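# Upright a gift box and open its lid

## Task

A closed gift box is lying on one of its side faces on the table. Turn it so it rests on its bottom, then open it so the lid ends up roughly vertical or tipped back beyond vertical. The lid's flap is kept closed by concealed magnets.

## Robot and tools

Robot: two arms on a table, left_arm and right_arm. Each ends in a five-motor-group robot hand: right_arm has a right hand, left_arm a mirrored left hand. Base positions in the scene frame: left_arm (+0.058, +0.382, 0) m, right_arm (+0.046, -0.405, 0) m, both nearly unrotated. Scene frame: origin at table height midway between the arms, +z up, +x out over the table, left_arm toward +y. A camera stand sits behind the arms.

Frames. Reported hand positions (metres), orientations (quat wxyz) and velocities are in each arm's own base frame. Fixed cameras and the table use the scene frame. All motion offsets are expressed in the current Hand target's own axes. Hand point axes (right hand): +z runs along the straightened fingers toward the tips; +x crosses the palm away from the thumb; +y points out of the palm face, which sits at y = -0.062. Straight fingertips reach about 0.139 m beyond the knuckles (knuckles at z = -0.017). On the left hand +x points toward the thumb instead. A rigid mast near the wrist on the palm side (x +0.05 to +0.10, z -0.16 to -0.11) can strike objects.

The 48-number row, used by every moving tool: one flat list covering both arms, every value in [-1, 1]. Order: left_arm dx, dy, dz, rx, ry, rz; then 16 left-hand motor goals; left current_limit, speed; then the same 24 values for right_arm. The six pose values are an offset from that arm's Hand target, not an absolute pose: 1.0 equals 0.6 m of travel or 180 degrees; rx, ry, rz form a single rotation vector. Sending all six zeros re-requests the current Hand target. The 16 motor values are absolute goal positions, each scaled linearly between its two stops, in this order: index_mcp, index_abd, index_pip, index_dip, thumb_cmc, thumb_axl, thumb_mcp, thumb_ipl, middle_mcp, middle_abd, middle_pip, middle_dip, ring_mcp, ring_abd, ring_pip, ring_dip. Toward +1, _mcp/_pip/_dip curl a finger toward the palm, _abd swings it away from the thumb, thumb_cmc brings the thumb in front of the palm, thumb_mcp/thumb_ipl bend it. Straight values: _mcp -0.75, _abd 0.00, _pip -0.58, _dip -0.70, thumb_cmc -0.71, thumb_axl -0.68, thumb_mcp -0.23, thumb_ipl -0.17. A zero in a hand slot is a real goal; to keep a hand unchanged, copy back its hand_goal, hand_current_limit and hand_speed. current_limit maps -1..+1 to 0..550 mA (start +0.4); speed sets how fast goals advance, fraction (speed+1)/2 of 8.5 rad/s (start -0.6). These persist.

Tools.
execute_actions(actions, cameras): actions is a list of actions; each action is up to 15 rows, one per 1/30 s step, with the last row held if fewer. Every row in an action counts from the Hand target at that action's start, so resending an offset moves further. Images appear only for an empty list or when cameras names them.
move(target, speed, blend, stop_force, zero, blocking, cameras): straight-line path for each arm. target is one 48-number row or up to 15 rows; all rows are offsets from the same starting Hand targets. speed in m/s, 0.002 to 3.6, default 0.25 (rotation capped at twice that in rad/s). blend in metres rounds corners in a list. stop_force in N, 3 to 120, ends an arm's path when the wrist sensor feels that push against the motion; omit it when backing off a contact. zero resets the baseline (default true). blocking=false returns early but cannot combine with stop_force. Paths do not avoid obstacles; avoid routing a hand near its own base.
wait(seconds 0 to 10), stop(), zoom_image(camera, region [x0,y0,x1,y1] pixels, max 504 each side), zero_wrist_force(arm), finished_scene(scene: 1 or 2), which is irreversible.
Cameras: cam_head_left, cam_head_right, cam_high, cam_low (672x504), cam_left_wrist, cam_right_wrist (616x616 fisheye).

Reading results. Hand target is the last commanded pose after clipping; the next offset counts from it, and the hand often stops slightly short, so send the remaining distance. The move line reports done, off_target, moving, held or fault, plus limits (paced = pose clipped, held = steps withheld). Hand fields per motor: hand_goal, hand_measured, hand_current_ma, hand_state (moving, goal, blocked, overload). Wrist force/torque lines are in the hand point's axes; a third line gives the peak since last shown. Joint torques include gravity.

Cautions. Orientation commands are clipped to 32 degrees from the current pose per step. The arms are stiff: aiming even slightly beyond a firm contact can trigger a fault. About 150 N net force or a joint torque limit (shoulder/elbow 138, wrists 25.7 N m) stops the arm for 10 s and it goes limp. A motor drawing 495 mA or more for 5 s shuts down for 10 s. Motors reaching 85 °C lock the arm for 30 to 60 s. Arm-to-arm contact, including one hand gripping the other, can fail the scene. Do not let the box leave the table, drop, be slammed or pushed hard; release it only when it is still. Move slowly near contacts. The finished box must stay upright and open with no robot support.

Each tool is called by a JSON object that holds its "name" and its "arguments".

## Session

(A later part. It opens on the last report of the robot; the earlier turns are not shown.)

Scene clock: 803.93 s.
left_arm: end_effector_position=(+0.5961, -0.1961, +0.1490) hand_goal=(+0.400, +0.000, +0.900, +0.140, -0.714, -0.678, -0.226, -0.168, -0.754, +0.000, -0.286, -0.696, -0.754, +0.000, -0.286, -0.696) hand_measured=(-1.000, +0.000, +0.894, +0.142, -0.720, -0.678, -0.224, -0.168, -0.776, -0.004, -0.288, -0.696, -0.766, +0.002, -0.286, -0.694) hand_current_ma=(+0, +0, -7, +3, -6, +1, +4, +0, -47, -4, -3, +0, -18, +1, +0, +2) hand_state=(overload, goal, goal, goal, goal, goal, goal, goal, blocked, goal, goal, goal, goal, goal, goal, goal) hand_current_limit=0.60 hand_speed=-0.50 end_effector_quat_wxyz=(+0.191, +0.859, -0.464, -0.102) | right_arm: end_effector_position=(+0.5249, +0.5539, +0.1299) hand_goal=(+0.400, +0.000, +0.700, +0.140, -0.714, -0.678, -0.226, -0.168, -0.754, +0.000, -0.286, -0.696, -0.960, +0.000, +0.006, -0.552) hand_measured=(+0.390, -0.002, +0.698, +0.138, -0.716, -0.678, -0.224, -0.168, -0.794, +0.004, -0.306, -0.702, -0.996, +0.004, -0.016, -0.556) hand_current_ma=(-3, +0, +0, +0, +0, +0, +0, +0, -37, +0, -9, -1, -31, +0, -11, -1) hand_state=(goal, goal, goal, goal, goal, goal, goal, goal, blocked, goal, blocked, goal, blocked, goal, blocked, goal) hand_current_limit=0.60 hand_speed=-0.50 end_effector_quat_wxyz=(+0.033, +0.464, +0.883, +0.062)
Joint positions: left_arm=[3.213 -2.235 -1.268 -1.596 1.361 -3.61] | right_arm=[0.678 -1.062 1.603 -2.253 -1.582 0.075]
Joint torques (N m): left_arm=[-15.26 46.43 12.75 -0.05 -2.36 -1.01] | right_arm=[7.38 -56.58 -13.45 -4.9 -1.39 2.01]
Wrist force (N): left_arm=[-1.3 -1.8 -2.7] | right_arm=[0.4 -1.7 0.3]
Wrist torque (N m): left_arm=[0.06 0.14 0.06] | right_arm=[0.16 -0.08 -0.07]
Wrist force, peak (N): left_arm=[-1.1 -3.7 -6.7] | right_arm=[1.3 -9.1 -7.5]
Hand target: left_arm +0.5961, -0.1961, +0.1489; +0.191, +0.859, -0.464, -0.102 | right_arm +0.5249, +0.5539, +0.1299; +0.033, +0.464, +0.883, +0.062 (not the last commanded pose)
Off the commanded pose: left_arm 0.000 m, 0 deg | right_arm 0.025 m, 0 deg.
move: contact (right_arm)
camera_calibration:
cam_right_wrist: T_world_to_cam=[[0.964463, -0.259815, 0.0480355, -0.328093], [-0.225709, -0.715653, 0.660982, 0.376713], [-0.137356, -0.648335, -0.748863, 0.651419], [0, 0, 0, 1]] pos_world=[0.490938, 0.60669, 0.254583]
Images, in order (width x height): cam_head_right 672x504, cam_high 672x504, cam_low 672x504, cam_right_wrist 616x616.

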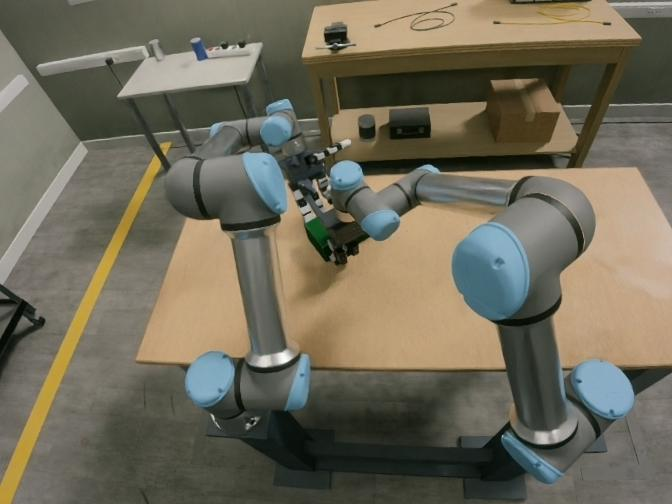

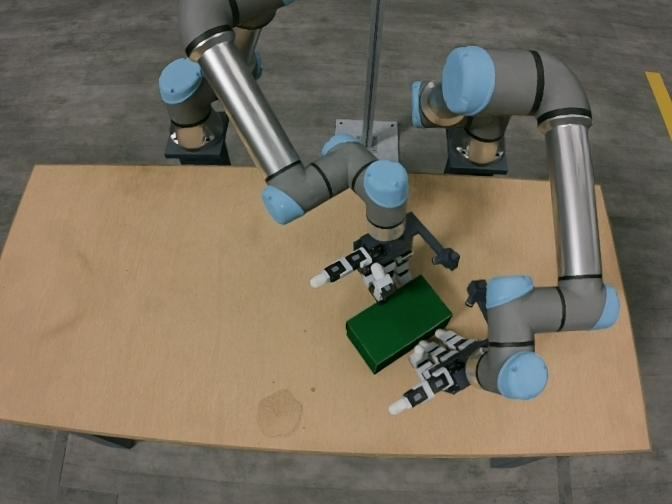

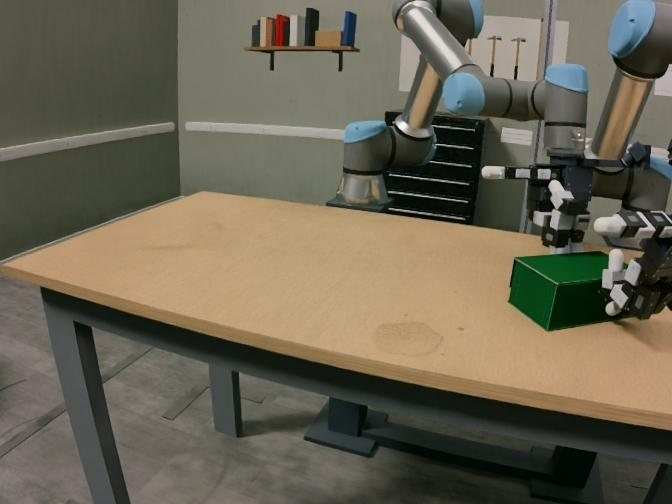

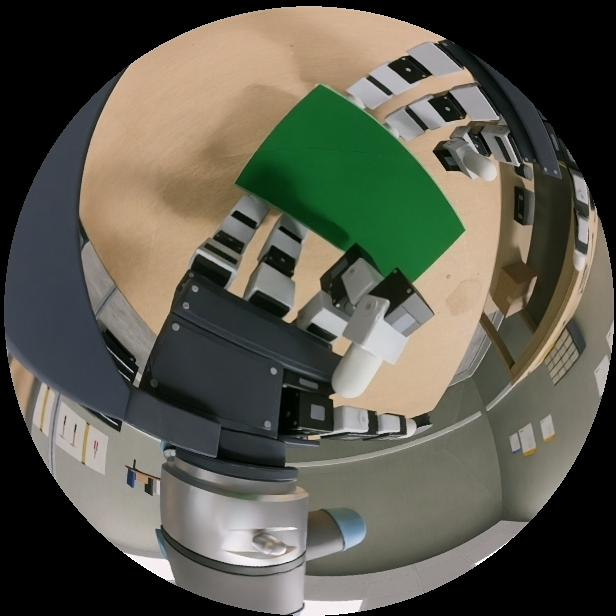

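{"name": "move", "arguments": {"target": [[0,0,0,0,0,0, 0.4,0,0.9,0.14,-0.714,-0.678,-0.226,-0.168,-0.753,0,-0.285,-0.695,-0.753,0,-0.285,-0.695,0.6,-0.5, 0,-0.033,-0.004,0,0,0, 0.4,0,0.7,0.14,-0.714,-0.678,-0.226,-0.168,-0.753,0,-0.285,-0.695,-0.82,0,-0.19,-0.64,0.7,-0.5],[0,0,0,0,0,0, 0.4,0,0.9,0.14,-0.714,-0.678,-0.226,-0.168,-0.753,0,-0.285,-0.695,-0.753,0,-0.285,-0.695,0.6,-0.5, 0,-0.033,0.0,0,0,0, 0.4,0,0.7,0.14,-0.714,-0.678,-0.226,-0.168,-0.753,0,-0.285,-0.695,-0.82,0,-0.19,-0.64,0.7,-0.5]], "speed": 0.04}}

{"name": "move", "arguments": {"target": [[0,0,0,0,0,0, 0.4,0,0.9,0.14,-0.714,-0.678,-0.226,-0.168,-0.753,0,-0.285,-0.695,-0.753,0,-0.285,-0.695,0.6,-0.5, 0,0.10,0.014,0,0,0, 0.4,0,0.7,0.14,-0.714,-0.678,-0.226,-0.168,-0.753,0,-0.285,-0.695,-0.82,0,-0.19,-0.64,0.7,-0.5]], "speed": 0.03, "stop_force": 8}}

Scene clock: 815.83 s.
left_arm: end_effector_position=(+0.5961, -0.1961, +0.1489) hand_goal=(+0.400, +0.000, +0.900, +0.140, -0.714, -0.678, -0.226, -0.168, -0.754, +0.000, -0.286, -0.696, -0.754, +0.000, -0.286, -0.696) hand_measured=(-1.000, +0.000, +0.894, +0.142, -0.720, -0.678, -0.224, -0.168, -0.776, -0.004, -0.288, -0.696, -0.764, +0.002, -0.286, -0.694) hand_current_ma=(+0, +0, -7, +3, -6, +1, +4, +0, -47, -4, -3, +0, -17, +1, +0, +2) hand_state=(overload, goal, goal, goal, goal, goal, goal, goal, blocked, goal, goal, goal, goal, goal, goal, goal) hand_current_limit=0.60 hand_speed=-0.50 end_effector_quat_wxyz=(+0.191, +0.859, -0.464, -0.102) | right_arm: end_effector_position=(+0.5087, +0.5428, +0.1273) hand_goal=(+0.400, +0.000, +0.700, +0.140, -0.714, -0.678, -0.226, -0.168, -0.754, +0.000, -0.286, -0.696, -0.820, +0.000, -0.190, -0.640) hand_measured=(+0.390, -0.002, +0.698, +0.138, -0.716, -0.678, -0.224, -0.168, -0.758, +0.002, -0.290, -0.698, -0.822, +0.002, -0.194, -0.642) hand_current_ma=(-3, +0, +0, +0, +0, +0, +0, +0, -1, +0, -1, +0, +0, +0, -1, +0) hand_state=(goal, goal, goal, goal, goal, goal, goal, goal, goal, goal, goal, goal, goal, goal, goal, goal) hand_current_limit=0.70 hand_speed=-0.50 end_effector_quat_wxyz=(+0.033, +0.464, +0.883, +0.062)
Joint positions: left_arm=[3.213 -2.235 -1.268 -1.596 1.361 -3.61] | right_arm=[0.681 -1.097 1.668 -2.282 -1.582 0.077]
Joint torques (N m): left_arm=[-13.89 47.48 13.31 2.06 -2.28 -1.09] | right_arm=[7.91 -34.11 -10.88 -4.51 -2.33 1.38]
Wrist force (N): left_arm=[-1.7 -0.6 -0.6] | right_arm=[0.2 0.5 0.1]
Wrist torque (N m): left_arm=[-0.11 0.21 -0.01] | right_arm=[0.09 -0.10 -0.08]
Wrist force, peak (N): left_arm=[-1.3 -1.6 -3.1] | right_arm=[0.1 -3.0 -2.1]
Hand target: left_arm +0.5961, -0.1961, +0.1489; +0.191, +0.859, -0.464, -0.102 | right_arm +0.5087, +0.5428, +0.1271; +0.033, +0.464, +0.883, +0.062
Off the commanded pose: left_arm 0.000 m, 0 deg | right_arm 0.000 m, 0 deg.
move: done

Scene clock: 817.70 s.
left_arm: end_effector_position=(+0.5961, -0.1961, +0.1489) hand_goal=(+0.400, +0.000, +0.900, +0.140, -0.714, -0.678, -0.226, -0.168, -0.754, +0.000, -0.286, -0.696, -0.754, +0.000, -0.286, -0.696) hand_measured=(-1.000, +0.000, +0.894, +0.142, -0.720, -0.678, -0.224, -0.168, -0.776, -0.004, -0.288, -0.696, -0.764, +0.002, -0.286, -0.694) hand_current_ma=(+0, +0, -7, +3, -6, +1, +4, +0, -47, -4, -3, +0, -17, +1, +0, +2) hand_state=(overload, goal, goal, goal, goal, goal, goal, goal, blocked, goal, goal, goal, goal, goal, goal, goal) hand_current_limit=0.60 hand_speed=-0.50 end_effector_quat_wxyz=(+0.191, +0.859, -0.464, -0.102) | right_arm: end_effector_position=(+0.5223, +0.5522, +0.1272) hand_goal=(+0.400, +0.000, +0.700, +0.140, -0.714, -0.678, -0.226, -0.168, -0.754, +0.000, -0.286, -0.696, -0.820, +0.000, -0.190, -0.640) hand_measured=(+0.390, -0.002, +0.698, +0.138, -0.716, -0.678, -0.224, -0.168, -0.784, +0.002, -0.288, -0.698, -0.854, +0.002, -0.206, -0.644) hand_current_ma=(-3, +0, +0, +0, +0, +0, +0, +0, -23, +0, +0, +0, -29, +0, -6, -1) hand_state=(goal, goal, goal, goal, goal, goal, goal, goal, blocked, goal, goal, goal, blocked, goal, goal, goal) hand_current_limit=0.70 hand_speed=-0.50 end_effector_quat_wxyz=(+0.033, +0.464, +0.883, +0.062)
Joint positions: left_arm=[3.213 -2.235 -1.268 -1.596 1.361 -3.61] | right_arm=[0.679 -1.064 1.616 -2.263 -1.582 0.075]
Joint torques (N m): left_arm=[-13.84 51.74 15.73 1.99 -2.12 -1.07] | right_arm=[9.32 -54.07 -12.5 -4.73 -1.45 2.04]
Wrist force (N): left_arm=[-1.3 -1.9 -3.0] | right_arm=[0.4 -1.7 -1.9]
Wrist torque (N m): left_arm=[0.14 0.11 0.07] | right_arm=[0.33 -0.04 -0.06]
Wrist force, peak (N): left_arm=[-1.1 -2.9 -4.5] | right_arm=[0.1 -5.9 -12.8]
Hand target: left_arm +0.5961, -0.1961, +0.1489; +0.191, +0.859, -0.464, -0.102 | right_arm +0.5223, +0.5522, +0.1272; +0.033, +0.464, +0.883, +0.062 (not the last commanded pose)
Off the commanded pose: left_arm 0.000 m, 0 deg | right_arm 0.044 m, 0 deg.
move: contact (right_arm)

{"name": "move", "arguments": {"target": [[0,0,0,0,0,0, 0.4,0,0.9,0.14,-0.714,-0.678,-0.226,-0.168,-0.753,0,-0.285,-0.695,-0.753,0,-0.285,-0.695,0.6,-0.5, 0,0.0165,0.002,0,0,0, 0.4,0,0.7,0.14,-0.714,-0.678,-0.226,-0.168,-0.72,0,-0.285,-0.695,-0.77,0,-0.19,-0.64,0.7,-0.5]], "speed": 0.02}}

{"name": "move", "arguments": {"target": [[0,0,0,0,0,0, 0.4,0,0.9,0.14,-0.714,-0.678,-0.226,-0.168,-0.753,0,-0.285,-0.695,-0.753,0,-0.285,-0.695,0.6,-0.5, -0.0185,0,0.007,0,0.0333,0, 0.4,0,0.7,0.14,-0.714,-0.678,-0.226,-0.168,-0.72,0,-0.285,-0.695,-0.77,0,-0.19,-0.64,0.7,-0.5]], "speed": 0.02, "cameras": ["cam_high","cam_low","cam_right_wrist"]}}

{"name": "zoom_image", "arguments": {"camera": "cam_low", "region": [490, 200, 672, 350]}}

Scene clock: 828.13 s.
left_arm: end_effector_position=(+0.5961, -0.1961, +0.1490) hand_goal=(+0.400, +0.000, +0.900, +0.140, -0.714, -0.678, -0.226, -0.168, -0.754, +0.000, -0.286, -0.696, -0.754, +0.000, -0.286, -0.696) hand_measured=(-1.000, +0.000, +0.894, +0.142, -0.720, -0.678, -0.224, -0.168, -0.780, -0.006, -0.288, -0.692, -0.770, +0.000, -0.286, -0.694) hand_current_ma=(+0, +0, -7, +3, -6, +1, +4, +0, -56, -6, -2, +4, -27, +0, +0, +2) hand_state=(overload, goal, goal, goal, goal, goal, goal, goal, blocked, goal, goal, goal, goal, goal, goal, goal) hand_current_limit=0.60 hand_speed=-0.50 end_effector_quat_wxyz=(+0.191, +0.859, -0.464, -0.102) | right_arm: end_effector_position=(+0.5305, +0.5578, +0.1275) hand_goal=(+0.400, +0.000, +0.700, +0.140, -0.714, -0.678, -0.226, -0.168, -0.720, +0.000, -0.286, -0.696, -0.770, +0.000, -0.190, -0.640) hand_measured=(+0.390, -0.002, +0.698, +0.138, -0.716, -0.678, -0.224, -0.168, -0.842, +0.000, -0.280, -0.694, -0.890, +0.002, -0.228, -0.648) hand_current_ma=(-3, +0, +0, +0, +0, +0, +0, +0, -289, +0, +1, +0, -278, +0, -31, -1) hand_state=(goal, goal, goal, goal, goal, goal, goal, goal, blocked, goal, goal, goal, blocked, goal, blocked, moving) hand_current_limit=0.70 hand_speed=-0.50 end_effector_quat_wxyz=(+0.033, +0.464, +0.883, +0.062)
Joint positions: left_arm=[3.213 -2.235 -1.268 -1.595 1.361 -3.61] | right_arm=[0.678 -1.045 1.584 -2.251 -1.581 0.074]
Joint torques (N m): left_arm=[-12.27 52.64 18.78 0.08 -2.08 -1.11] | right_arm=[-14.7 4.85 -10.93 0.15 1 -1.49]
Wrist force (N): left_arm=[-1.1 -4.6 -10.0] | right_arm=[0.0 -21.4 -64.5]
Wrist torque (N m): left_arm=[0.70 -0.09 0.17] | right_arm=[5.78 2.35 -0.92]
Wrist force, peak (N): left_arm=[-1.0 -4.7 -10.1] | right_arm=[0.0 -21.4 -64.5]
Hand target: left_arm +0.5961, -0.1961, +0.1489; +0.191, +0.859, -0.464, -0.102 | right_arm +0.5305, +0.5578, +0.1274; +0.033, +0.464, +0.883, +0.062
Off the commanded pose: left_arm 0.000 m, 0 deg | right_arm 0.000 m, 0 deg.
move: done

Scene clock: 831.10 s.
left_arm: end_effector_position=(+0.5961, -0.1961, +0.1489) hand_goal=(+0.400, +0.000, +0.900, +0.140, -0.714, -0.678, -0.226, -0.168, -0.754, +0.000, -0.286, -0.696, -0.754, +0.000, -0.286, -0.696) hand_measured=(-1.000, +0.000, +0.894, +0.142, -0.720, -0.678, -0.224, -0.168, -0.780, -0.006, -0.288, -0.692, -0.770, +0.000, -0.286, -0.694) hand_current_ma=(+0, +0, -7, +3, -6, +1, +4, +0, -56, -7, -2, +4, -27, +0, +0, +2) hand_state=(overload, goal, goal, goal, goal, goal, goal, goal, blocked, goal, goal, goal, goal, goal, goal, goal) hand_current_limit=0.60 hand_speed=-0.50 end_effector_quat_wxyz=(+0.191, +0.859, -0.464, -0.102) | right_arm: end_effector_position=(+0.5373, +0.5490, +0.1232) hand_goal=(+0.400, +0.000, +0.700, +0.140, -0.714, -0.678, -0.226, -0.168, -0.720, +0.000, -0.286, -0.696, -0.770, +0.000, -0.190, -0.640) hand_measured=(+0.390, -0.002, +0.698, +0.138, -0.716, -0.678, -0.224, -0.168, -0.878, -0.006, -0.232, -0.678, -0.890, -0.002, -0.232, -0.662) hand_current_ma=(-3, +0, +0, +0, +0, +0, +0, +0, -451, -1, +59, +8, -274, +0, -37, -11) hand_state=(goal, goal, goal, goal, goal, goal, goal, goal, blocked, goal, blocked, goal, blocked, goal, blocked, blocked) hand_current_limit=0.70 hand_speed=-0.50 end_effector_quat_wxyz=(-0.013, +0.460, +0.884, +0.086)
Joint positions: left_arm=[3.213 -2.235 -1.268 -1.596 1.361 -3.61] | right_arm=[0.623 -1.058 1.615 -2.271 -1.469 0.02]
Joint torques (N m): left_arm=[-9.71 43.7 21.6 -0.32 -1.96 -0.9] | right_arm=[-10.33 -15.38 4.39 -1.78 2.7 -1.65]
Wrist force (N): left_arm=[-0.9 -2.9 -6.4] | right_arm=[0.7 -17.0 -64.7]
Wrist torque (N m): left_arm=[0.38 0.09 0.10] | right_arm=[5.72 1.29 -0.41]
Wrist force, peak (N): left_arm=[-0.9 -4.6 -10.3] | right_arm=[-0.2 -22.2 -69.5]
Hand target: left_arm +0.5961, -0.1961, +0.1489; +0.191, +0.859, -0.464, -0.102 | right_arm +0.5373, +0.5490, +0.1232; -0.013, +0.460, +0.884, +0.086
Off the commanded pose: left_arm 0.000 m, 0 deg | right_arm 0.000 m, 0 deg.
move: done
camera_calibration:
cam_right_wrist: T_world_to_cam=[[0.968692, -0.246435, -0.0301053, -0.341008], [-0.177645, -0.77273, 0.609369, 0.392186], [-0.173433, -0.584942, -0.792315, 0.63486], [0, 0, 0, 1]] pos_world=[0.510107, 0.590374, 0.253757]
Images, in order (width x height): cam_high 672x504, cam_low 672x504, cam_right_wrist 616x616.

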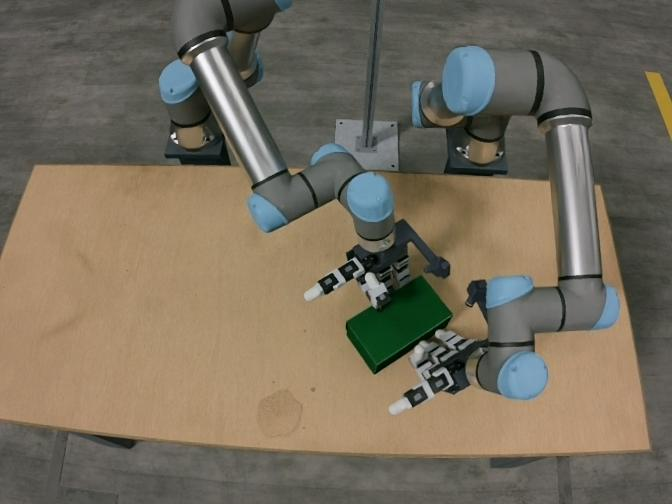

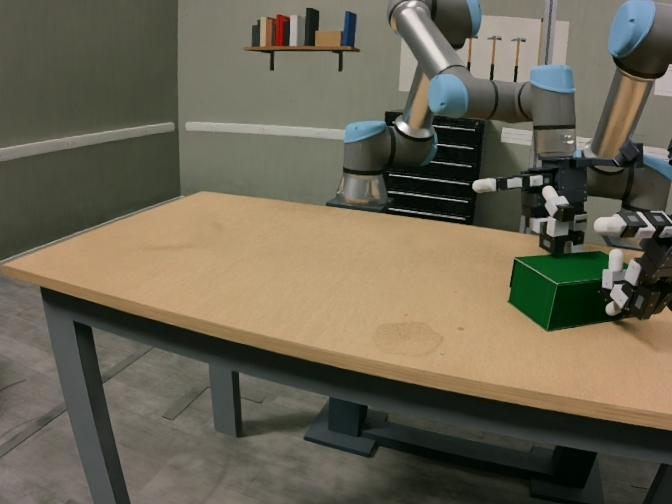

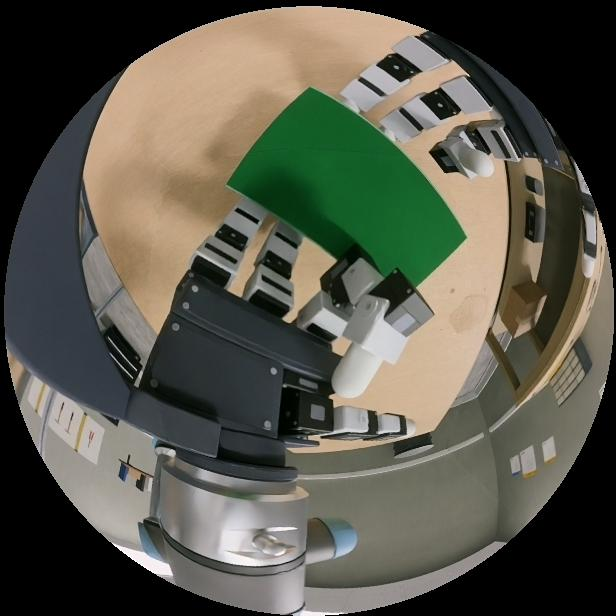

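Scaled by 2.769 from the camera's 672x504 image, which has a finer 960x720 frame.

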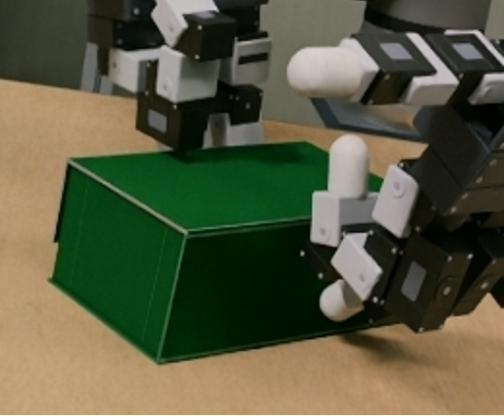

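{"name": "move", "arguments": {"target": [[0,0,0,0,0,0, 0.4,0,0.9,0.14,-0.714,-0.678,-0.226,-0.168,-0.753,0,-0.285,-0.695,-0.753,0,-0.285,-0.695,0.6,-0.5, -0.0185,0,0.001,0,0.0333,0, 0.4,0,0.7,0.14,-0.714,-0.678,-0.226,-0.168,-0.72,0,-0.285,-0.695,-0.74,0,-0.19,-0.64,0.75,-0.5]], "speed": 0.02}}

{"name": "move", "arguments": {"target": [[0,0,0,0,0,0, 0.4,0,0.9,0.14,-0.714,-0.678,-0.226,-0.168,-0.753,0,-0.285,-0.695,-0.753,0,-0.285,-0.695,0.6,-0.5, -0.017,0,0.001,0,0.0333,0, 0.4,0,0.7,0.14,-0.714,-0.678,-0.226,-0.168,-0.72,0,-0.285,-0.695,-0.74,0,-0.19,-0.64,0.75,-0.5]], "speed": 0.02, "cameras": ["cam_high","cam_low","cam_right_wrist"]}}

{"name": "zoom_image", "arguments": {"camera": "cam_low", "region": [490, 200, 672, 350]}}

Scene clock: 840.07 s.
left_arm: end_effector_position=(+0.5961, -0.1961, +0.1489) hand_goal=(+0.400, +0.000, +0.900, +0.140, -0.714, -0.678, -0.226, -0.168, -0.754, +0.000, -0.286, -0.696, -0.754, +0.000, -0.286, -0.696) hand_measured=(-1.000, +0.000, +0.894, +0.142, -0.720, -0.678, -0.224, -0.168, -0.780, -0.008, -0.288, -0.692, -0.770, +0.000, -0.286, -0.694) hand_current_ma=(+0, +0, -7, +3, -6, +1, +4, +0, -56, -8, -2, +4, -27, +0, +0, +2) hand_state=(overload, goal, goal, goal, goal, goal, goal, goal, blocked, goal, goal, goal, goal, goal, goal, goal) hand_current_limit=0.60 hand_speed=-0.50 end_effector_quat_wxyz=(+0.191, +0.859, -0.464, -0.102) | right_arm: end_effector_position=(+0.5437, +0.5401, +0.1215) hand_goal=(+0.400, +0.000, +0.700, +0.140, -0.714, -0.678, -0.226, -0.168, -0.720, +0.000, -0.286, -0.696, -0.740, +0.000, -0.190, -0.640) hand_measured=(+0.390, -0.002, +0.698, +0.138, -0.716, -0.678, -0.224, -0.168, -0.862, -0.014, -0.258, -0.682, -0.876, -0.002, -0.240, -0.666) hand_current_ma=(-3, +0, +0, +0, +0, +0, +0, +0, -376, -4, +17, +4, -346, +0, -50, -15) hand_state=(goal, goal, goal, goal, goal, goal, goal, goal, blocked, goal, blocked, goal, blocked, goal, blocked, blocked) hand_current_limit=0.75 hand_speed=-0.50 end_effector_quat_wxyz=(-0.059, +0.455, +0.882, +0.110)
Joint positions: left_arm=[3.213 -2.235 -1.268 -1.596 1.361 -3.61] | right_arm=[0.568 -1.069 1.639 -2.275 -1.357 -0.036]
Joint torques (N m): left_arm=[-8.13 42.56 23.25 -0.34 -1.79 -1.01] | right_arm=[-7.83 -41.75 -7.15 -1.38 3.36 -1.44]
Wrist force (N): left_arm=[-0.9 -2.8 -6.1] | right_arm=[-0.5 -9.9 -22.7]
Wrist torque (N m): left_arm=[0.42 0.10 0.10] | right_arm=[2.21 0.33 -0.33]
Wrist force, peak (N): left_arm=[-0.7 -3.2 -7.0] | right_arm=[0.3 -18.3 -65.1]
Hand target: left_arm +0.5961, -0.1961, +0.1489; +0.191, +0.859, -0.464, -0.102 | right_arm +0.5437, +0.5401, +0.1215; -0.060, +0.455, +0.882, +0.110
Off the commanded pose: left_arm 0.000 m, 0 deg | right_arm 0.000 m, 0 deg.
move: done

Scene clock: 843.03 s.
left_arm: end_effector_position=(+0.5961, -0.1961, +0.1489) hand_goal=(+0.400, +0.000, +0.900, +0.140, -0.714, -0.678, -0.226, -0.168, -0.754, +0.000, -0.286, -0.696, -0.754, +0.000, -0.286, -0.696) hand_measured=(-1.000, +0.000, +0.894, +0.142, -0.720, -0.678, -0.224, -0.168, -0.782, -0.012, -0.292, -0.694, -0.768, -0.002, -0.290, -0.696) hand_current_ma=(+0, +0, -7, +3, -6, +1, +4, +0, -61, -15, -7, +1, -27, -1, -3, +0) hand_state=(overload, goal, goal, goal, goal, goal, goal, goal, blocked, goal, goal, goal, goal, goal, goal, goal) hand_current_limit=0.60 hand_speed=-0.50 end_effector_quat_wxyz=(+0.191, +0.859, -0.464, -0.102) | right_arm: end_effector_position=(+0.5496, +0.5322, +0.1188) hand_goal=(+0.400, +0.000, +0.700, +0.140, -0.714, -0.678, -0.226, -0.168, -0.720, +0.000, -0.286, -0.696, -0.740, +0.000, -0.190, -0.640) hand_measured=(+0.434, -0.002, +0.698, +0.138, -0.716, -0.678, -0.224, -0.168, -0.818, -0.032, -0.314, -0.708, -0.874, -0.016, -0.248, -0.670) hand_current_ma=(+26, +0, +0, +0, +0, +0, +0, +0, -193, -17, -17, -4, -334, -4, -64, -20) hand_state=(blocked, goal, goal, goal, goal, goal, goal, goal, blocked, blocked, blocked, goal, blocked, goal, blocked, blocked) hand_current_limit=0.75 hand_speed=-0.50 end_effector_quat_wxyz=(-0.105, +0.449, +0.877, +0.134)
Joint positions: left_arm=[3.213 -2.235 -1.268 -1.596 1.361 -3.61] | right_arm=[0.515 -1.072 1.657 -2.268 -1.246 -0.092]
Joint torques (N m): left_arm=[-6.81 43.94 23.55 -0.36 -1.72 -0.69] | right_arm=[-11.94 -49.6 -11.81 -2.57 2.72 -0.95]
Wrist force (N): left_arm=[-0.8 -2.8 -4.0] | right_arm=[5.5 -7.7 -7.9]
Wrist torque (N m): left_arm=[0.31 0.20 0.10] | right_arm=[0.84 -0.47 -0.01]
Wrist force, peak (N): left_arm=[-0.8 -3.4 -7.3] | right_arm=[-0.2 -9.7 -22.9]
Hand target: left_arm +0.5961, -0.1961, +0.1489; +0.191, +0.859, -0.464, -0.102 | right_arm +0.5496, +0.5322, +0.1188; -0.106, +0.449, +0.877, +0.134
Off the commanded pose: left_arm 0.000 m, 0 deg | right_arm 0.000 m, 0 deg.
move: done
camera_calibration:
cam_right_wrist: T_world_to_cam=[[0.962766, -0.199739, -0.18217, -0.360779], [-0.0889043, -0.87032, 0.484396, 0.402175], [-0.255299, -0.450165, -0.855672, 0.604508], [0, 0, 0, 1]] pos_world=[0.537431, 0.550087, 0.256725]
Images, in order (width x height): cam_high 672x504, cam_low 672x504, cam_right_wrist 616x616.

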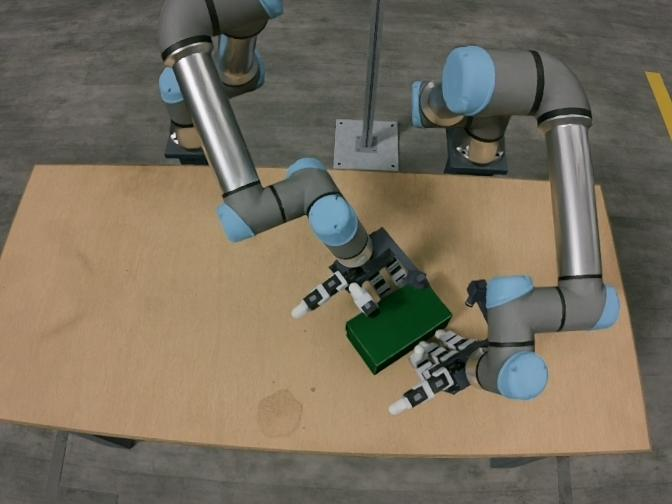

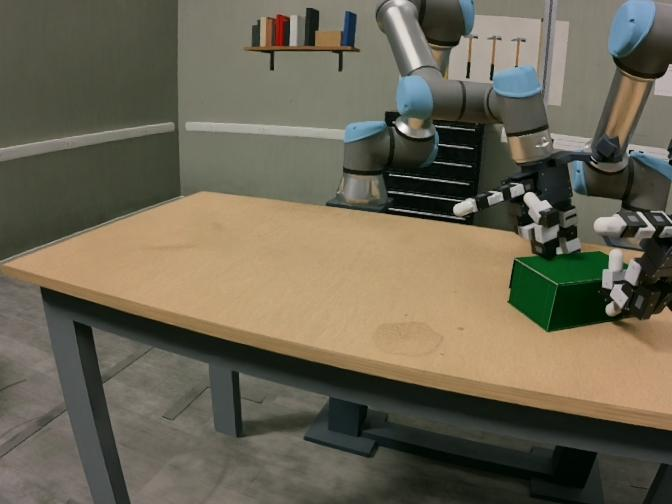

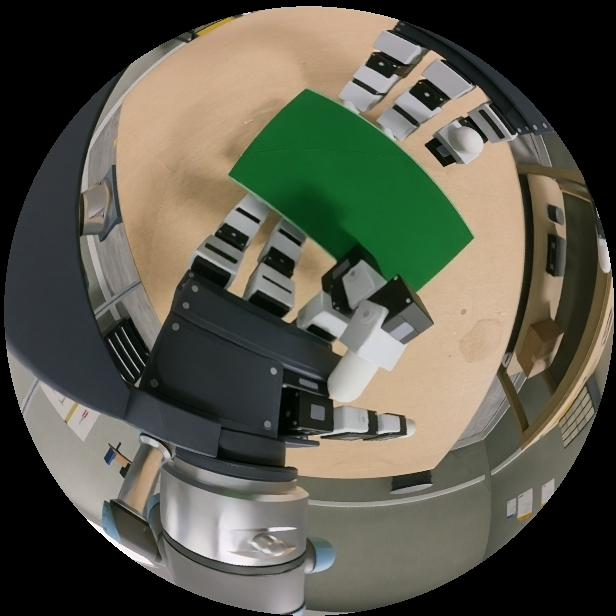

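Scaled by 2.769 from the camera's 672x504 image, which has a finer 960x720 frame.

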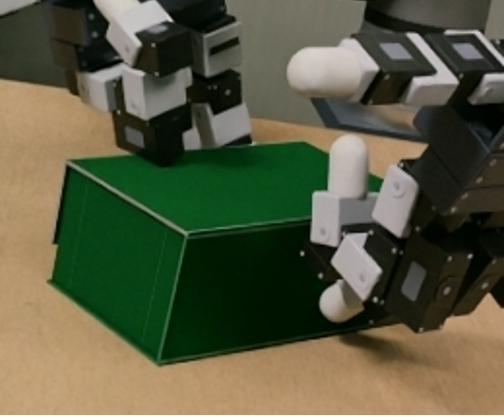

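{"name": "zoom_image", "arguments": {"camera": "cam_low", "region": [502, 245, 562, 335]}}

Scaled by 5.600 from the camera's 672x504 image, which has a finer 960x720 frame.

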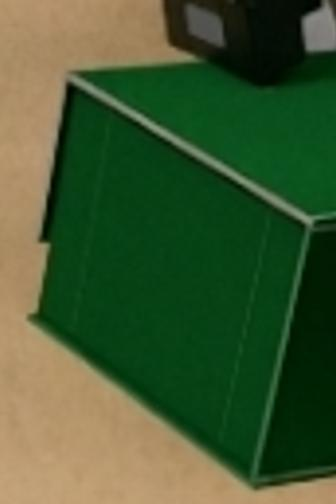

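{"name": "move", "arguments": {"target": [[0,-0.009,0.0197,0,0,0, 0.4,0,0.9,0.14,-0.714,-0.678,-0.226,-0.168,-0.753,0,-0.285,-0.695,-0.753,0,-0.285,-0.695,0.6,-0.5, 0.035,-0.085,-0.1075,0,0,0, 0.9,0,0.7,0.14,-0.714,-0.678,-0.226,-0.168,-0.753,0,-0.285,-0.695,-0.753,0,-0.285,-0.695,0.7,-0.5],[0,-0.009,0.0197,0,0,0, 0.4,0,0.9,0.14,-0.714,-0.678,-0.226,-0.168,-0.753,0,-0.285,-0.695,-0.753,0,-0.285,-0.695,0.6,-0.5, -0.004,-0.2675,-0.1117,-0.2862,-0.093,-0.0456, 0.9,0,0.7,0.14,-0.714,-0.678,-0.226,-0.168,-0.753,0,-0.285,-0.695,-0.753,0,-0.285,-0.695,0.7,-0.5]], "speed": 0.15, "cameras": ["cam_high","cam_low","cam_right_wrist","cam_head_right"]}}

{"name": "zoom_image", "arguments": {"camera": "cam_high", "region": [320, 220, 500, 420]}}

Scene clock: 943.60 s.
left_arm: end_effector_position=(+0.5960, -0.1962, +0.1360) hand_goal=(+0.400, +0.000, +0.900, +0.140, -0.714, -0.678, -0.226, -0.168, -0.754, +0.000, -0.286, -0.696, -0.754, +0.000, -0.286, -0.696) hand_measured=(-1.000, +0.000, +0.894, +0.142, -0.720, -0.678, -0.224, -0.168, -0.774, -0.002, -0.292, -0.694, -0.764, -0.002, -0.290, -0.696) hand_current_ma=(+0, +0, -7, +3, -6, +1, +4, +0, -41, -2, -7, +1, -17, -1, -4, +0) hand_state=(overload, goal, goal, goal, goal, goal, goal, goal, blocked, goal, goal, goal, goal, goal, goal, goal) hand_current_limit=0.60 hand_speed=-0.50 end_effector_quat_wxyz=(+0.191, +0.859, -0.464, -0.102) | right_arm: end_effector_position=(+0.4245, +0.4181, +0.1586) hand_goal=(+0.900, +0.000, +0.700, +0.140, -0.714, -0.678, -0.226, -0.168, -0.754, +0.000, -0.286, -0.696, -0.754, +0.000, -0.286, -0.696) hand_measured=(+0.506, -0.002, +0.666, +0.148, -0.724, -0.674, -0.224, -0.168, -0.760, -0.002, -0.290, -0.698, -0.760, -0.002, -0.290, -0.698) hand_current_ma=(-468, +0, -24, +2, -3, +0, +0, +0, -1, +0, -1, +0, -1, +0, -1, +0) hand_state=(blocked, goal, blocked, goal, goal, goal, goal, goal, goal, goal, goal, goal, goal, goal, goal, goal) hand_current_limit=0.70 hand_speed=-0.50 end_effector_quat_wxyz=(+0.233, +0.402, +0.767, +0.443)
Joint positions: left_arm=[3.213 -2.246 -1.284 -1.568 1.361 -3.61] | right_arm=[0.582 -0.931 2.402 -4.089 -1.553 -0.011]
Joint torques (N m): left_arm=[-14.65 45.24 12.68 2.91 -2.31 -1.21] | right_arm=[9.53 -23.16 -13 -4.46 -2.54 -1.82]
Wrist force (N): left_arm=[-1.5 -0.6 -0.9] | right_arm=[0.5 0.3 -0.9]
Wrist torque (N m): left_arm=[-0.06 0.14 0.02] | right_arm=[-0.08 -0.02 -0.07]
Wrist force, peak (N): left_arm=[-0.6 -3.0 -4.6] | right_arm=[5.9 -8.3 -8.0]
Hand target: left_arm +0.5960, -0.1962, +0.1360; +0.191, +0.859, -0.464, -0.102 | right_arm +0.4245, +0.4181, +0.1586; +0.233, +0.402, +0.767, +0.443
Off the commanded pose: left_arm 0.000 m, 0 deg | right_arm 0.000 m, 0 deg.
move: done
camera_calibration:
cam_right_wrist: T_world_to_cam=[[0.728891, -0.42116, 0.53976, -0.178512], [-0.466615, -0.882524, -0.0584941, 0.523962], [0.500987, -0.209224, -0.839784, 0.130952], [0, 0, 0, 1]] pos_world=[0.308999, 0.414626, 0.236974]
Images, in order (width x height): cam_head_right 672x504, cam_high 672x504, cam_low 672x504, cam_right_wrist 616x616.

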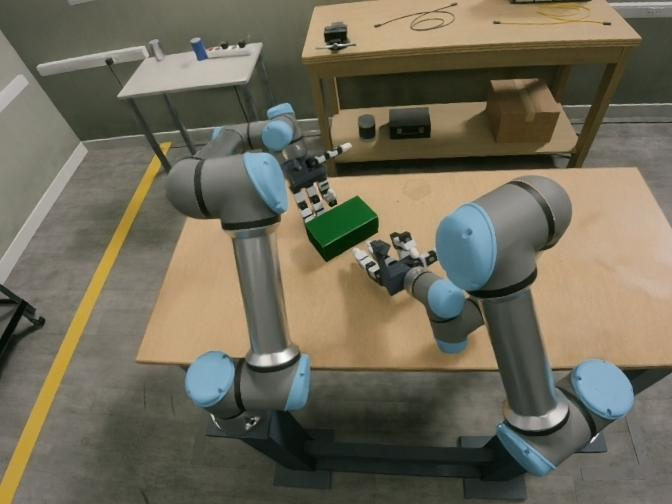

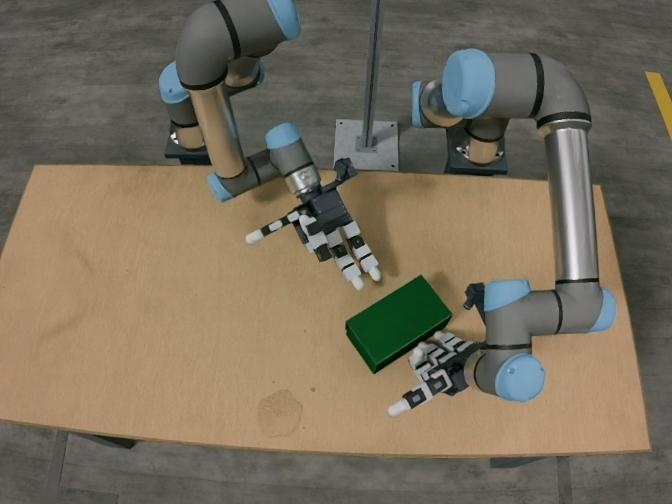

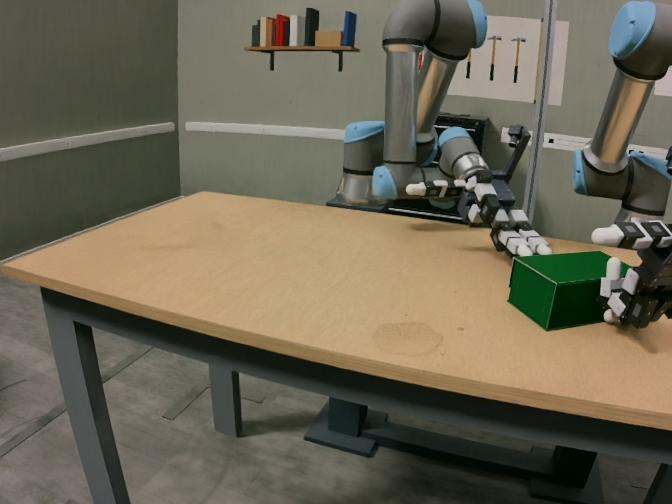

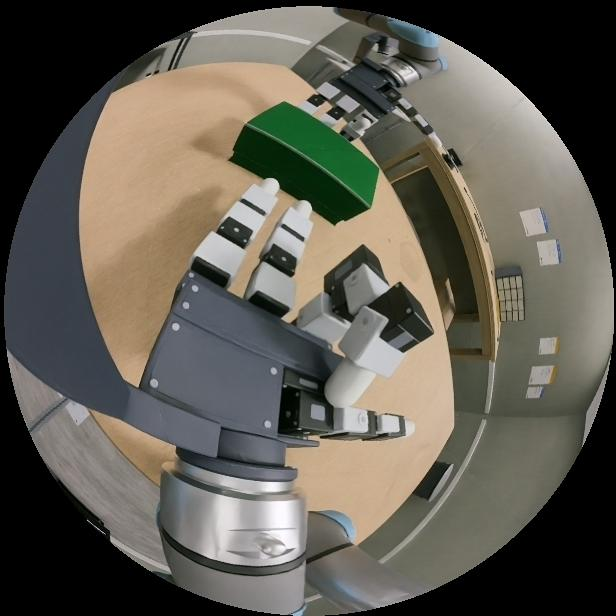

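Scaled by 2.520 from the camera's 672x504 image, which has a finer 960x720 frame.

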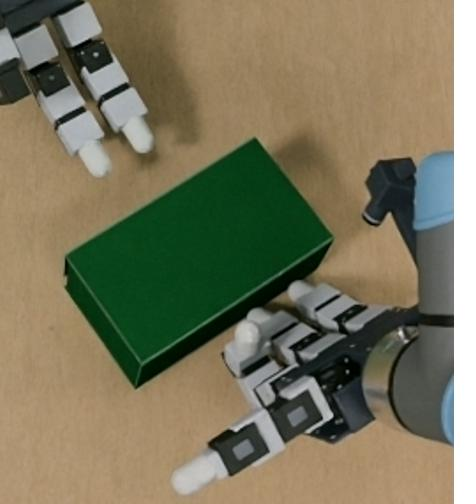

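{"name": "move", "arguments": {"target": [[0,0,0,0,0,0, 0.4,0,0.9,0.14,-0.714,-0.678,-0.226,-0.168,-0.753,0,-0.285,-0.695,-0.753,0,-0.285,-0.695,0.6,-0.5, -0.05,0,0,0,0,0, 0.48,0,0.65,0.14,-0.714,-0.678,-0.226,-0.168,-0.753,0,-0.285,-0.695,-0.753,0,-0.285,-0.695,0.7,-0.5],[0,0,0,0,0,0, 0.4,0,0.9,0.14,-0.714,-0.678,-0.226,-0.168,-0.753,0,-0.285,-0.695,-0.753,0,-0.285,-0.695,0.6,-0.5, -0.05,0.0267,0.0462,0,0,0, 0.48,0,0.65,0.14,-0.714,-0.678,-0.226,-0.168,-0.753,0,-0.285,-0.695,-0.753,0,-0.285,-0.695,0.7,-0.5],[0,0,0,0,0,0, 0.4,0,0.9,0.14,-0.714,-0.678,-0.226,-0.168,-0.753,0,-0.285,-0.695,-0.753,0,-0.285,-0.695,0.6,-0.5, -0.05,0.0875,0.0515,0,0,0, 0.48,0,0.65,0.14,-0.714,-0.678,-0.226,-0.168,-0.753,0,-0.285,-0.695,-0.753,0,-0.285,-0.695,0.7,-0.5],[0,0,0,0,0,0, 0.4,0,0.9,0.14,-0.714,-0.678,-0.226,-0.168,-0.753,0,-0.285,-0.695,-0.753,0,-0.285,-0.695,0.6,-0.5, -0.05,0.144,0.0727,0,0,0, 0.48,0,0.65,0.14,-0.714,-0.678,-0.226,-0.168,-0.753,0,-0.285,-0.695,-0.753,0,-0.285,-0.695,0.7,-0.5]], "speed": 0.06, "blend": [0.003,0.003,0.01,0], "cameras": ["cam_high","cam_low","cam_right_wrist","cam_head_right"]}}

Scene clock: 956.33 s.
left_arm: end_effector_position=(+0.5960, -0.1962, +0.1360) hand_goal=(+0.400, +0.000, +0.900, +0.140, -0.714, -0.678, -0.226, -0.168, -0.754, +0.000, -0.286, -0.696, -0.754, +0.000, -0.286, -0.696) hand_measured=(-1.000, +0.000, +0.894, +0.142, -0.720, -0.678, -0.224, -0.168, -0.788, +0.006, -0.300, -0.702, -0.772, +0.006, -0.294, -0.698) hand_current_ma=(+0, +0, -7, +3, -6, +1, +4, +0, -84, +7, -24, -6, -34, +7, -10, -3) hand_state=(overload, goal, goal, goal, goal, goal, goal, goal, blocked, goal, goal, goal, goal, goal, goal, goal) hand_current_limit=0.60 hand_speed=-0.50 end_effector_quat_wxyz=(+0.191, +0.859, -0.464, -0.102) | right_arm: end_effector_position=(+0.5081, +0.4394, +0.2117) hand_goal=(+0.480, +0.000, +0.650, +0.140, -0.714, -0.678, -0.226, -0.168, -0.754, +0.000, -0.286, -0.696, -0.754, +0.000, -0.286, -0.696) hand_measured=(+0.474, -0.002, +0.654, +0.144, -0.724, -0.676, -0.224, -0.168, -0.760, -0.002, -0.290, -0.698, -0.746, -0.018, -0.274, -0.690) hand_current_ma=(-1, +0, +0, +0, -3, +0, +0, +0, -1, +0, -1, +0, +2, -7, +4, +1) hand_state=(goal, goal, goal, goal, goal, goal, goal, goal, goal, goal, goal, goal, goal, goal, goal, goal) hand_current_limit=0.70 hand_speed=-0.50 end_effector_quat_wxyz=(+0.233, +0.402, +0.767, +0.443)
Joint positions: left_arm=[3.213 -2.246 -1.284 -1.568 1.361 -3.61] | right_arm=[0.515 -1.038 2.215 -3.794 -1.495 -0.045]
Joint torques (N m): left_arm=[-14.45 46.03 12.34 0.08 -2.32 -1.08] | right_arm=[8.79 -45.48 -18.36 -1.28 -2.33 1.79]
Wrist force (N): left_arm=[-2.6 -3.2 -2.5] | right_arm=[-0.9 0.8 -3.7]
Wrist torque (N m): left_arm=[0.23 0.01 0.05] | right_arm=[0.00 0.08 -0.16]
Wrist force, peak (N): left_arm=[-1.7 -2.8 -4.9] | right_arm=[-0.7 -0.7 -5.1]
Hand target: left_arm +0.5960, -0.1962, +0.1360; +0.191, +0.859, -0.464, -0.102 | right_arm +0.5081, +0.4394, +0.2117; +0.233, +0.402, +0.767, +0.443
Off the commanded pose: left_arm 0.000 m, 0 deg | right_arm 0.000 m, 0 deg.
move: done
camera_calibration:
cam_right_wrist: T_world_to_cam=[[0.728824, -0.42119, 0.539828, -0.259064], [-0.466584, -0.882531, -0.0586404, 0.584903], [0.501114, -0.209137, -0.83973, 0.13793], [0, 0, 0, 1]] pos_world=[0.3926, 0.435926, 0.289974]
Images, in order (width x height): cam_head_right 672x504, cam_high 672x504, cam_low 672x504, cam_right_wrist 616x616.

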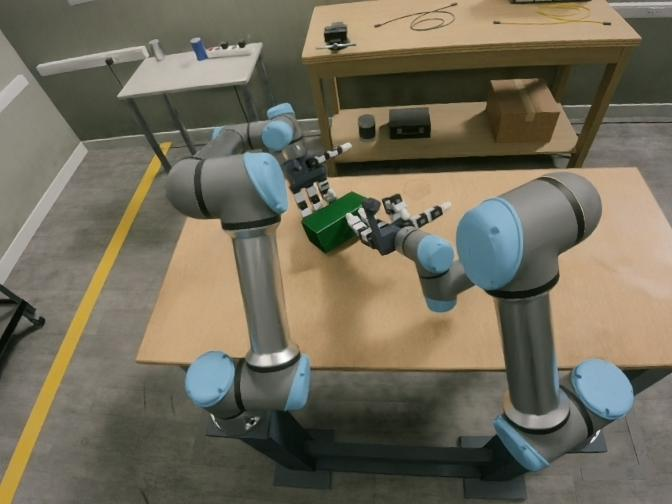

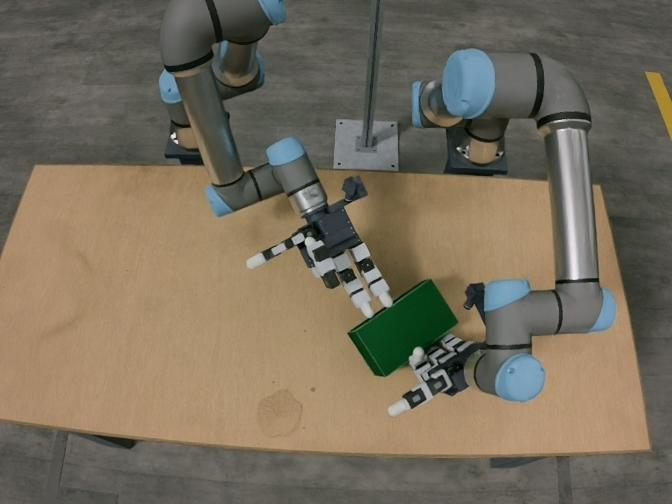

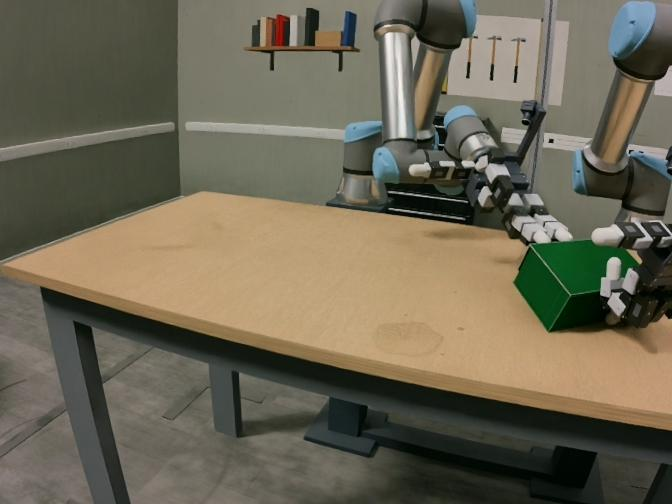

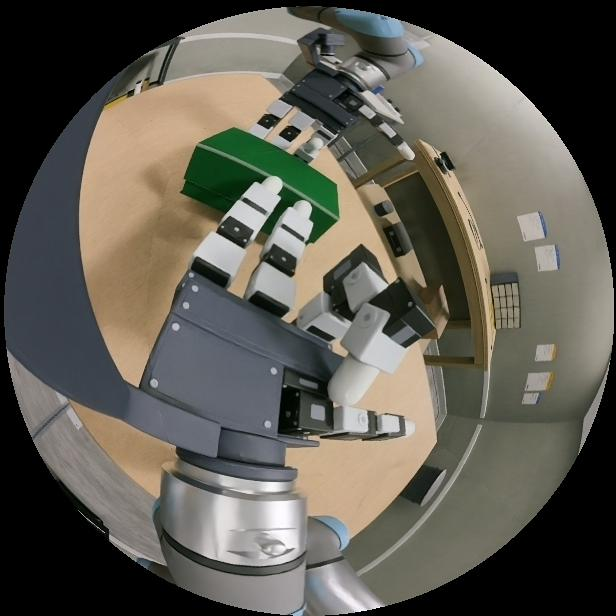

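{"name": "move", "arguments": {"target": [[0,0,0,0,0,0, 0.4,0,0.9,0.14,-0.714,-0.678,-0.226,-0.168,-0.753,0,-0.285,-0.695,-0.753,0,-0.285,-0.695,0.6,-0.5, 0,0.042,0.0325,0,0,0, 0.48,0,0.65,0.14,-0.714,-0.678,-0.226,-0.168,-0.753,0,-0.285,-0.695,-0.753,0,-0.285,-0.695,0.7,-0.5],[0,0,0,0,0,0, 0.4,0,0.9,0.14,-0.714,-0.678,-0.226,-0.168,-0.753,0,-0.285,-0.695,-0.753,0,-0.285,-0.695,0.6,-0.5, 0,0.0615,0.053,0,0,0, 0.48,0,0.65,0.14,-0.714,-0.678,-0.226,-0.168,-0.753,0,-0.285,-0.695,-0.753,0,-0.285,-0.695,0.7,-0.5]], "speed": 0.05, "blend": [0.01,0], "cameras": ["cam_high","cam_low","cam_right_wrist","cam_head_right"]}}

Scene clock: 962.13 s.
left_arm: end_effector_position=(+0.5960, -0.1962, +0.1359) hand_goal=(+0.400, +0.000, +0.900, +0.140, -0.714, -0.678, -0.226, -0.168, -0.754, +0.000, -0.286, -0.696, -0.754, +0.000, -0.286, -0.696) hand_measured=(-1.000, +0.004, +0.892, +0.142, -0.720, -0.678, -0.224, -0.168, -0.808, +0.012, -0.314, -0.702, -0.778, +0.004, -0.296, -0.700) hand_current_ma=(+0, +2, -9, +3, -6, +1, +4, +0, -150, +15, -57, -9, -53, +3, -16, -3) hand_state=(overload, goal, goal, goal, goal, goal, goal, goal, blocked, goal, blocked, goal, blocked, goal, goal, goal) hand_current_limit=0.60 hand_speed=-0.50 end_effector_quat_wxyz=(+0.191, +0.859, -0.464, -0.102) | right_arm: end_effector_position=(+0.5459, +0.4655, +0.2278) hand_goal=(+0.480, +0.000, +0.650, +0.140, -0.714, -0.678, -0.226, -0.168, -0.754, +0.000, -0.286, -0.696, -0.754, +0.000, -0.286, -0.696) hand_measured=(+0.474, -0.002, +0.654, +0.144, -0.724, -0.676, -0.224, -0.168, -0.720, -0.014, -0.252, -0.678, -0.704, -0.004, -0.238, -0.668) hand_current_ma=(-1, +0, +0, +0, -3, +0, +0, +0, +28, -4, +25, +8, +54, +0, +47, +17) hand_state=(goal, goal, goal, goal, goal, goal, goal, goal, blocked, goal, blocked, goal, blocked, goal, blocked, blocked) hand_current_limit=0.70 hand_speed=-0.50 end_effector_quat_wxyz=(+0.233, +0.402, +0.767, +0.443)
Joint positions: left_arm=[3.213 -2.246 -1.284 -1.568 1.361 -3.61] | right_arm=[0.524 -1.021 2.083 -3.679 -1.502 -0.041]
Joint torques (N m): left_arm=[-5.89 61.7 19.42 0.3 0.47 -0.75] | right_arm=[8.95 -25.53 -19.3 -0.59 -2.42 1.77]
Wrist force (N): left_arm=[-1.7 -6.1 3.7] | right_arm=[-0.8 1.9 -6.5]
Wrist torque (N m): left_arm=[-0.03 0.08 0.00] | right_arm=[0.04 0.15 -0.12]
Wrist force, peak (N): left_arm=[-2.5 -32.3 -0.1] | right_arm=[-0.2 -4.5 -30.1]
Hand target: left_arm +0.5960, -0.1962, +0.1360; +0.191, +0.859, -0.464, -0.102 | right_arm +0.5460, +0.4656, +0.2278; +0.233, +0.402, +0.767, +0.443
Off the commanded pose: left_arm 0.000 m, 0 deg | right_arm 0.000 m, 0 deg.
move: done; blend cut to 0.0085 m at target 1
camera_calibration:
cam_right_wrist: T_world_to_cam=[[0.728824, -0.42119, 0.539828, -0.284312], [-0.466584, -0.882531, -0.0586404, 0.626518], [0.501114, -0.209137, -0.83973, 0.137967], [0, 0, 0, 1]] pos_world=[0.4304, 0.462026, 0.306074]
Images, in order (width x height): cam_head_right 672x504, cam_high 672x504, cam_low 672x504, cam_right_wrist 616x616.

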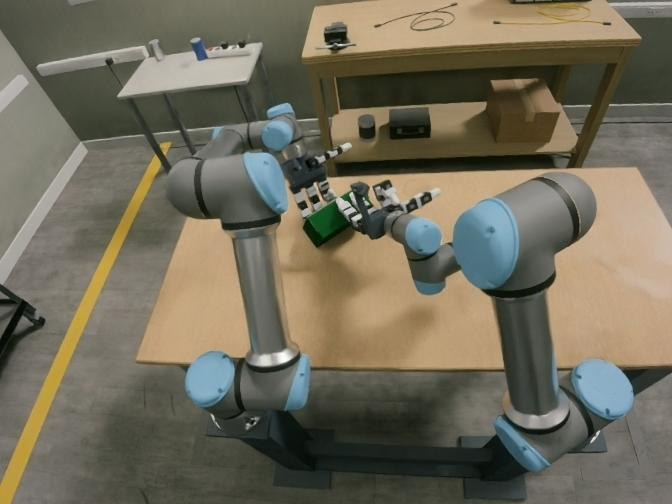

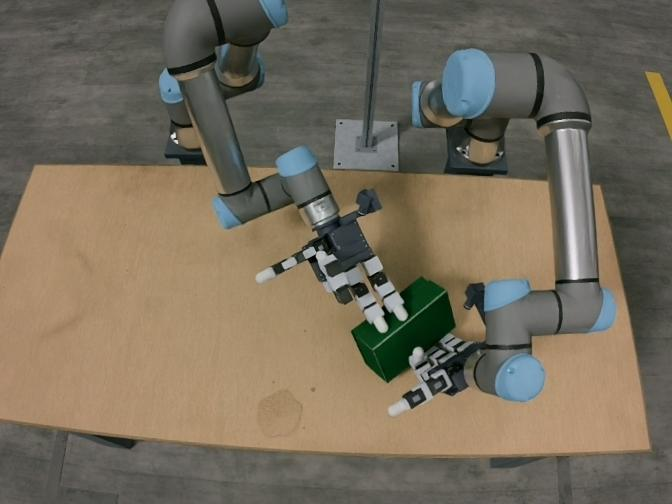

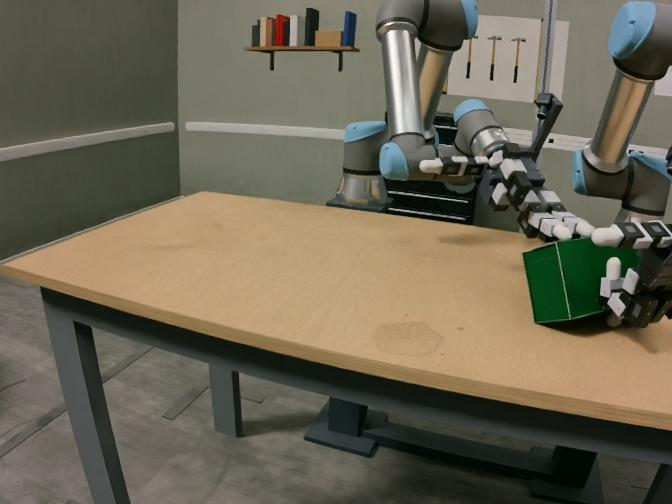

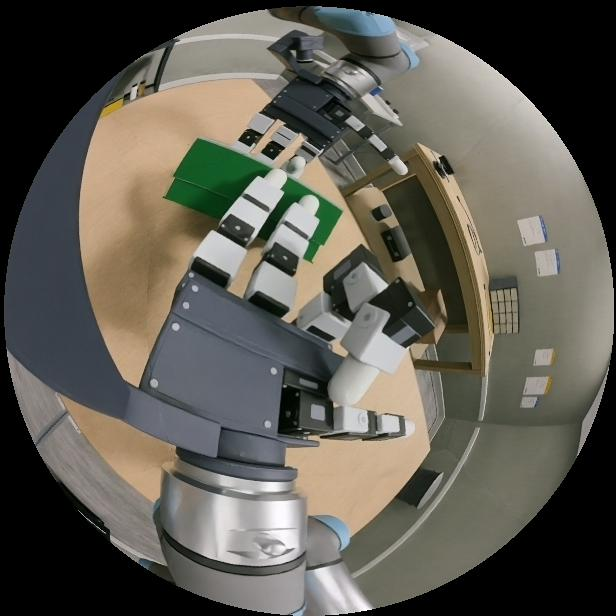

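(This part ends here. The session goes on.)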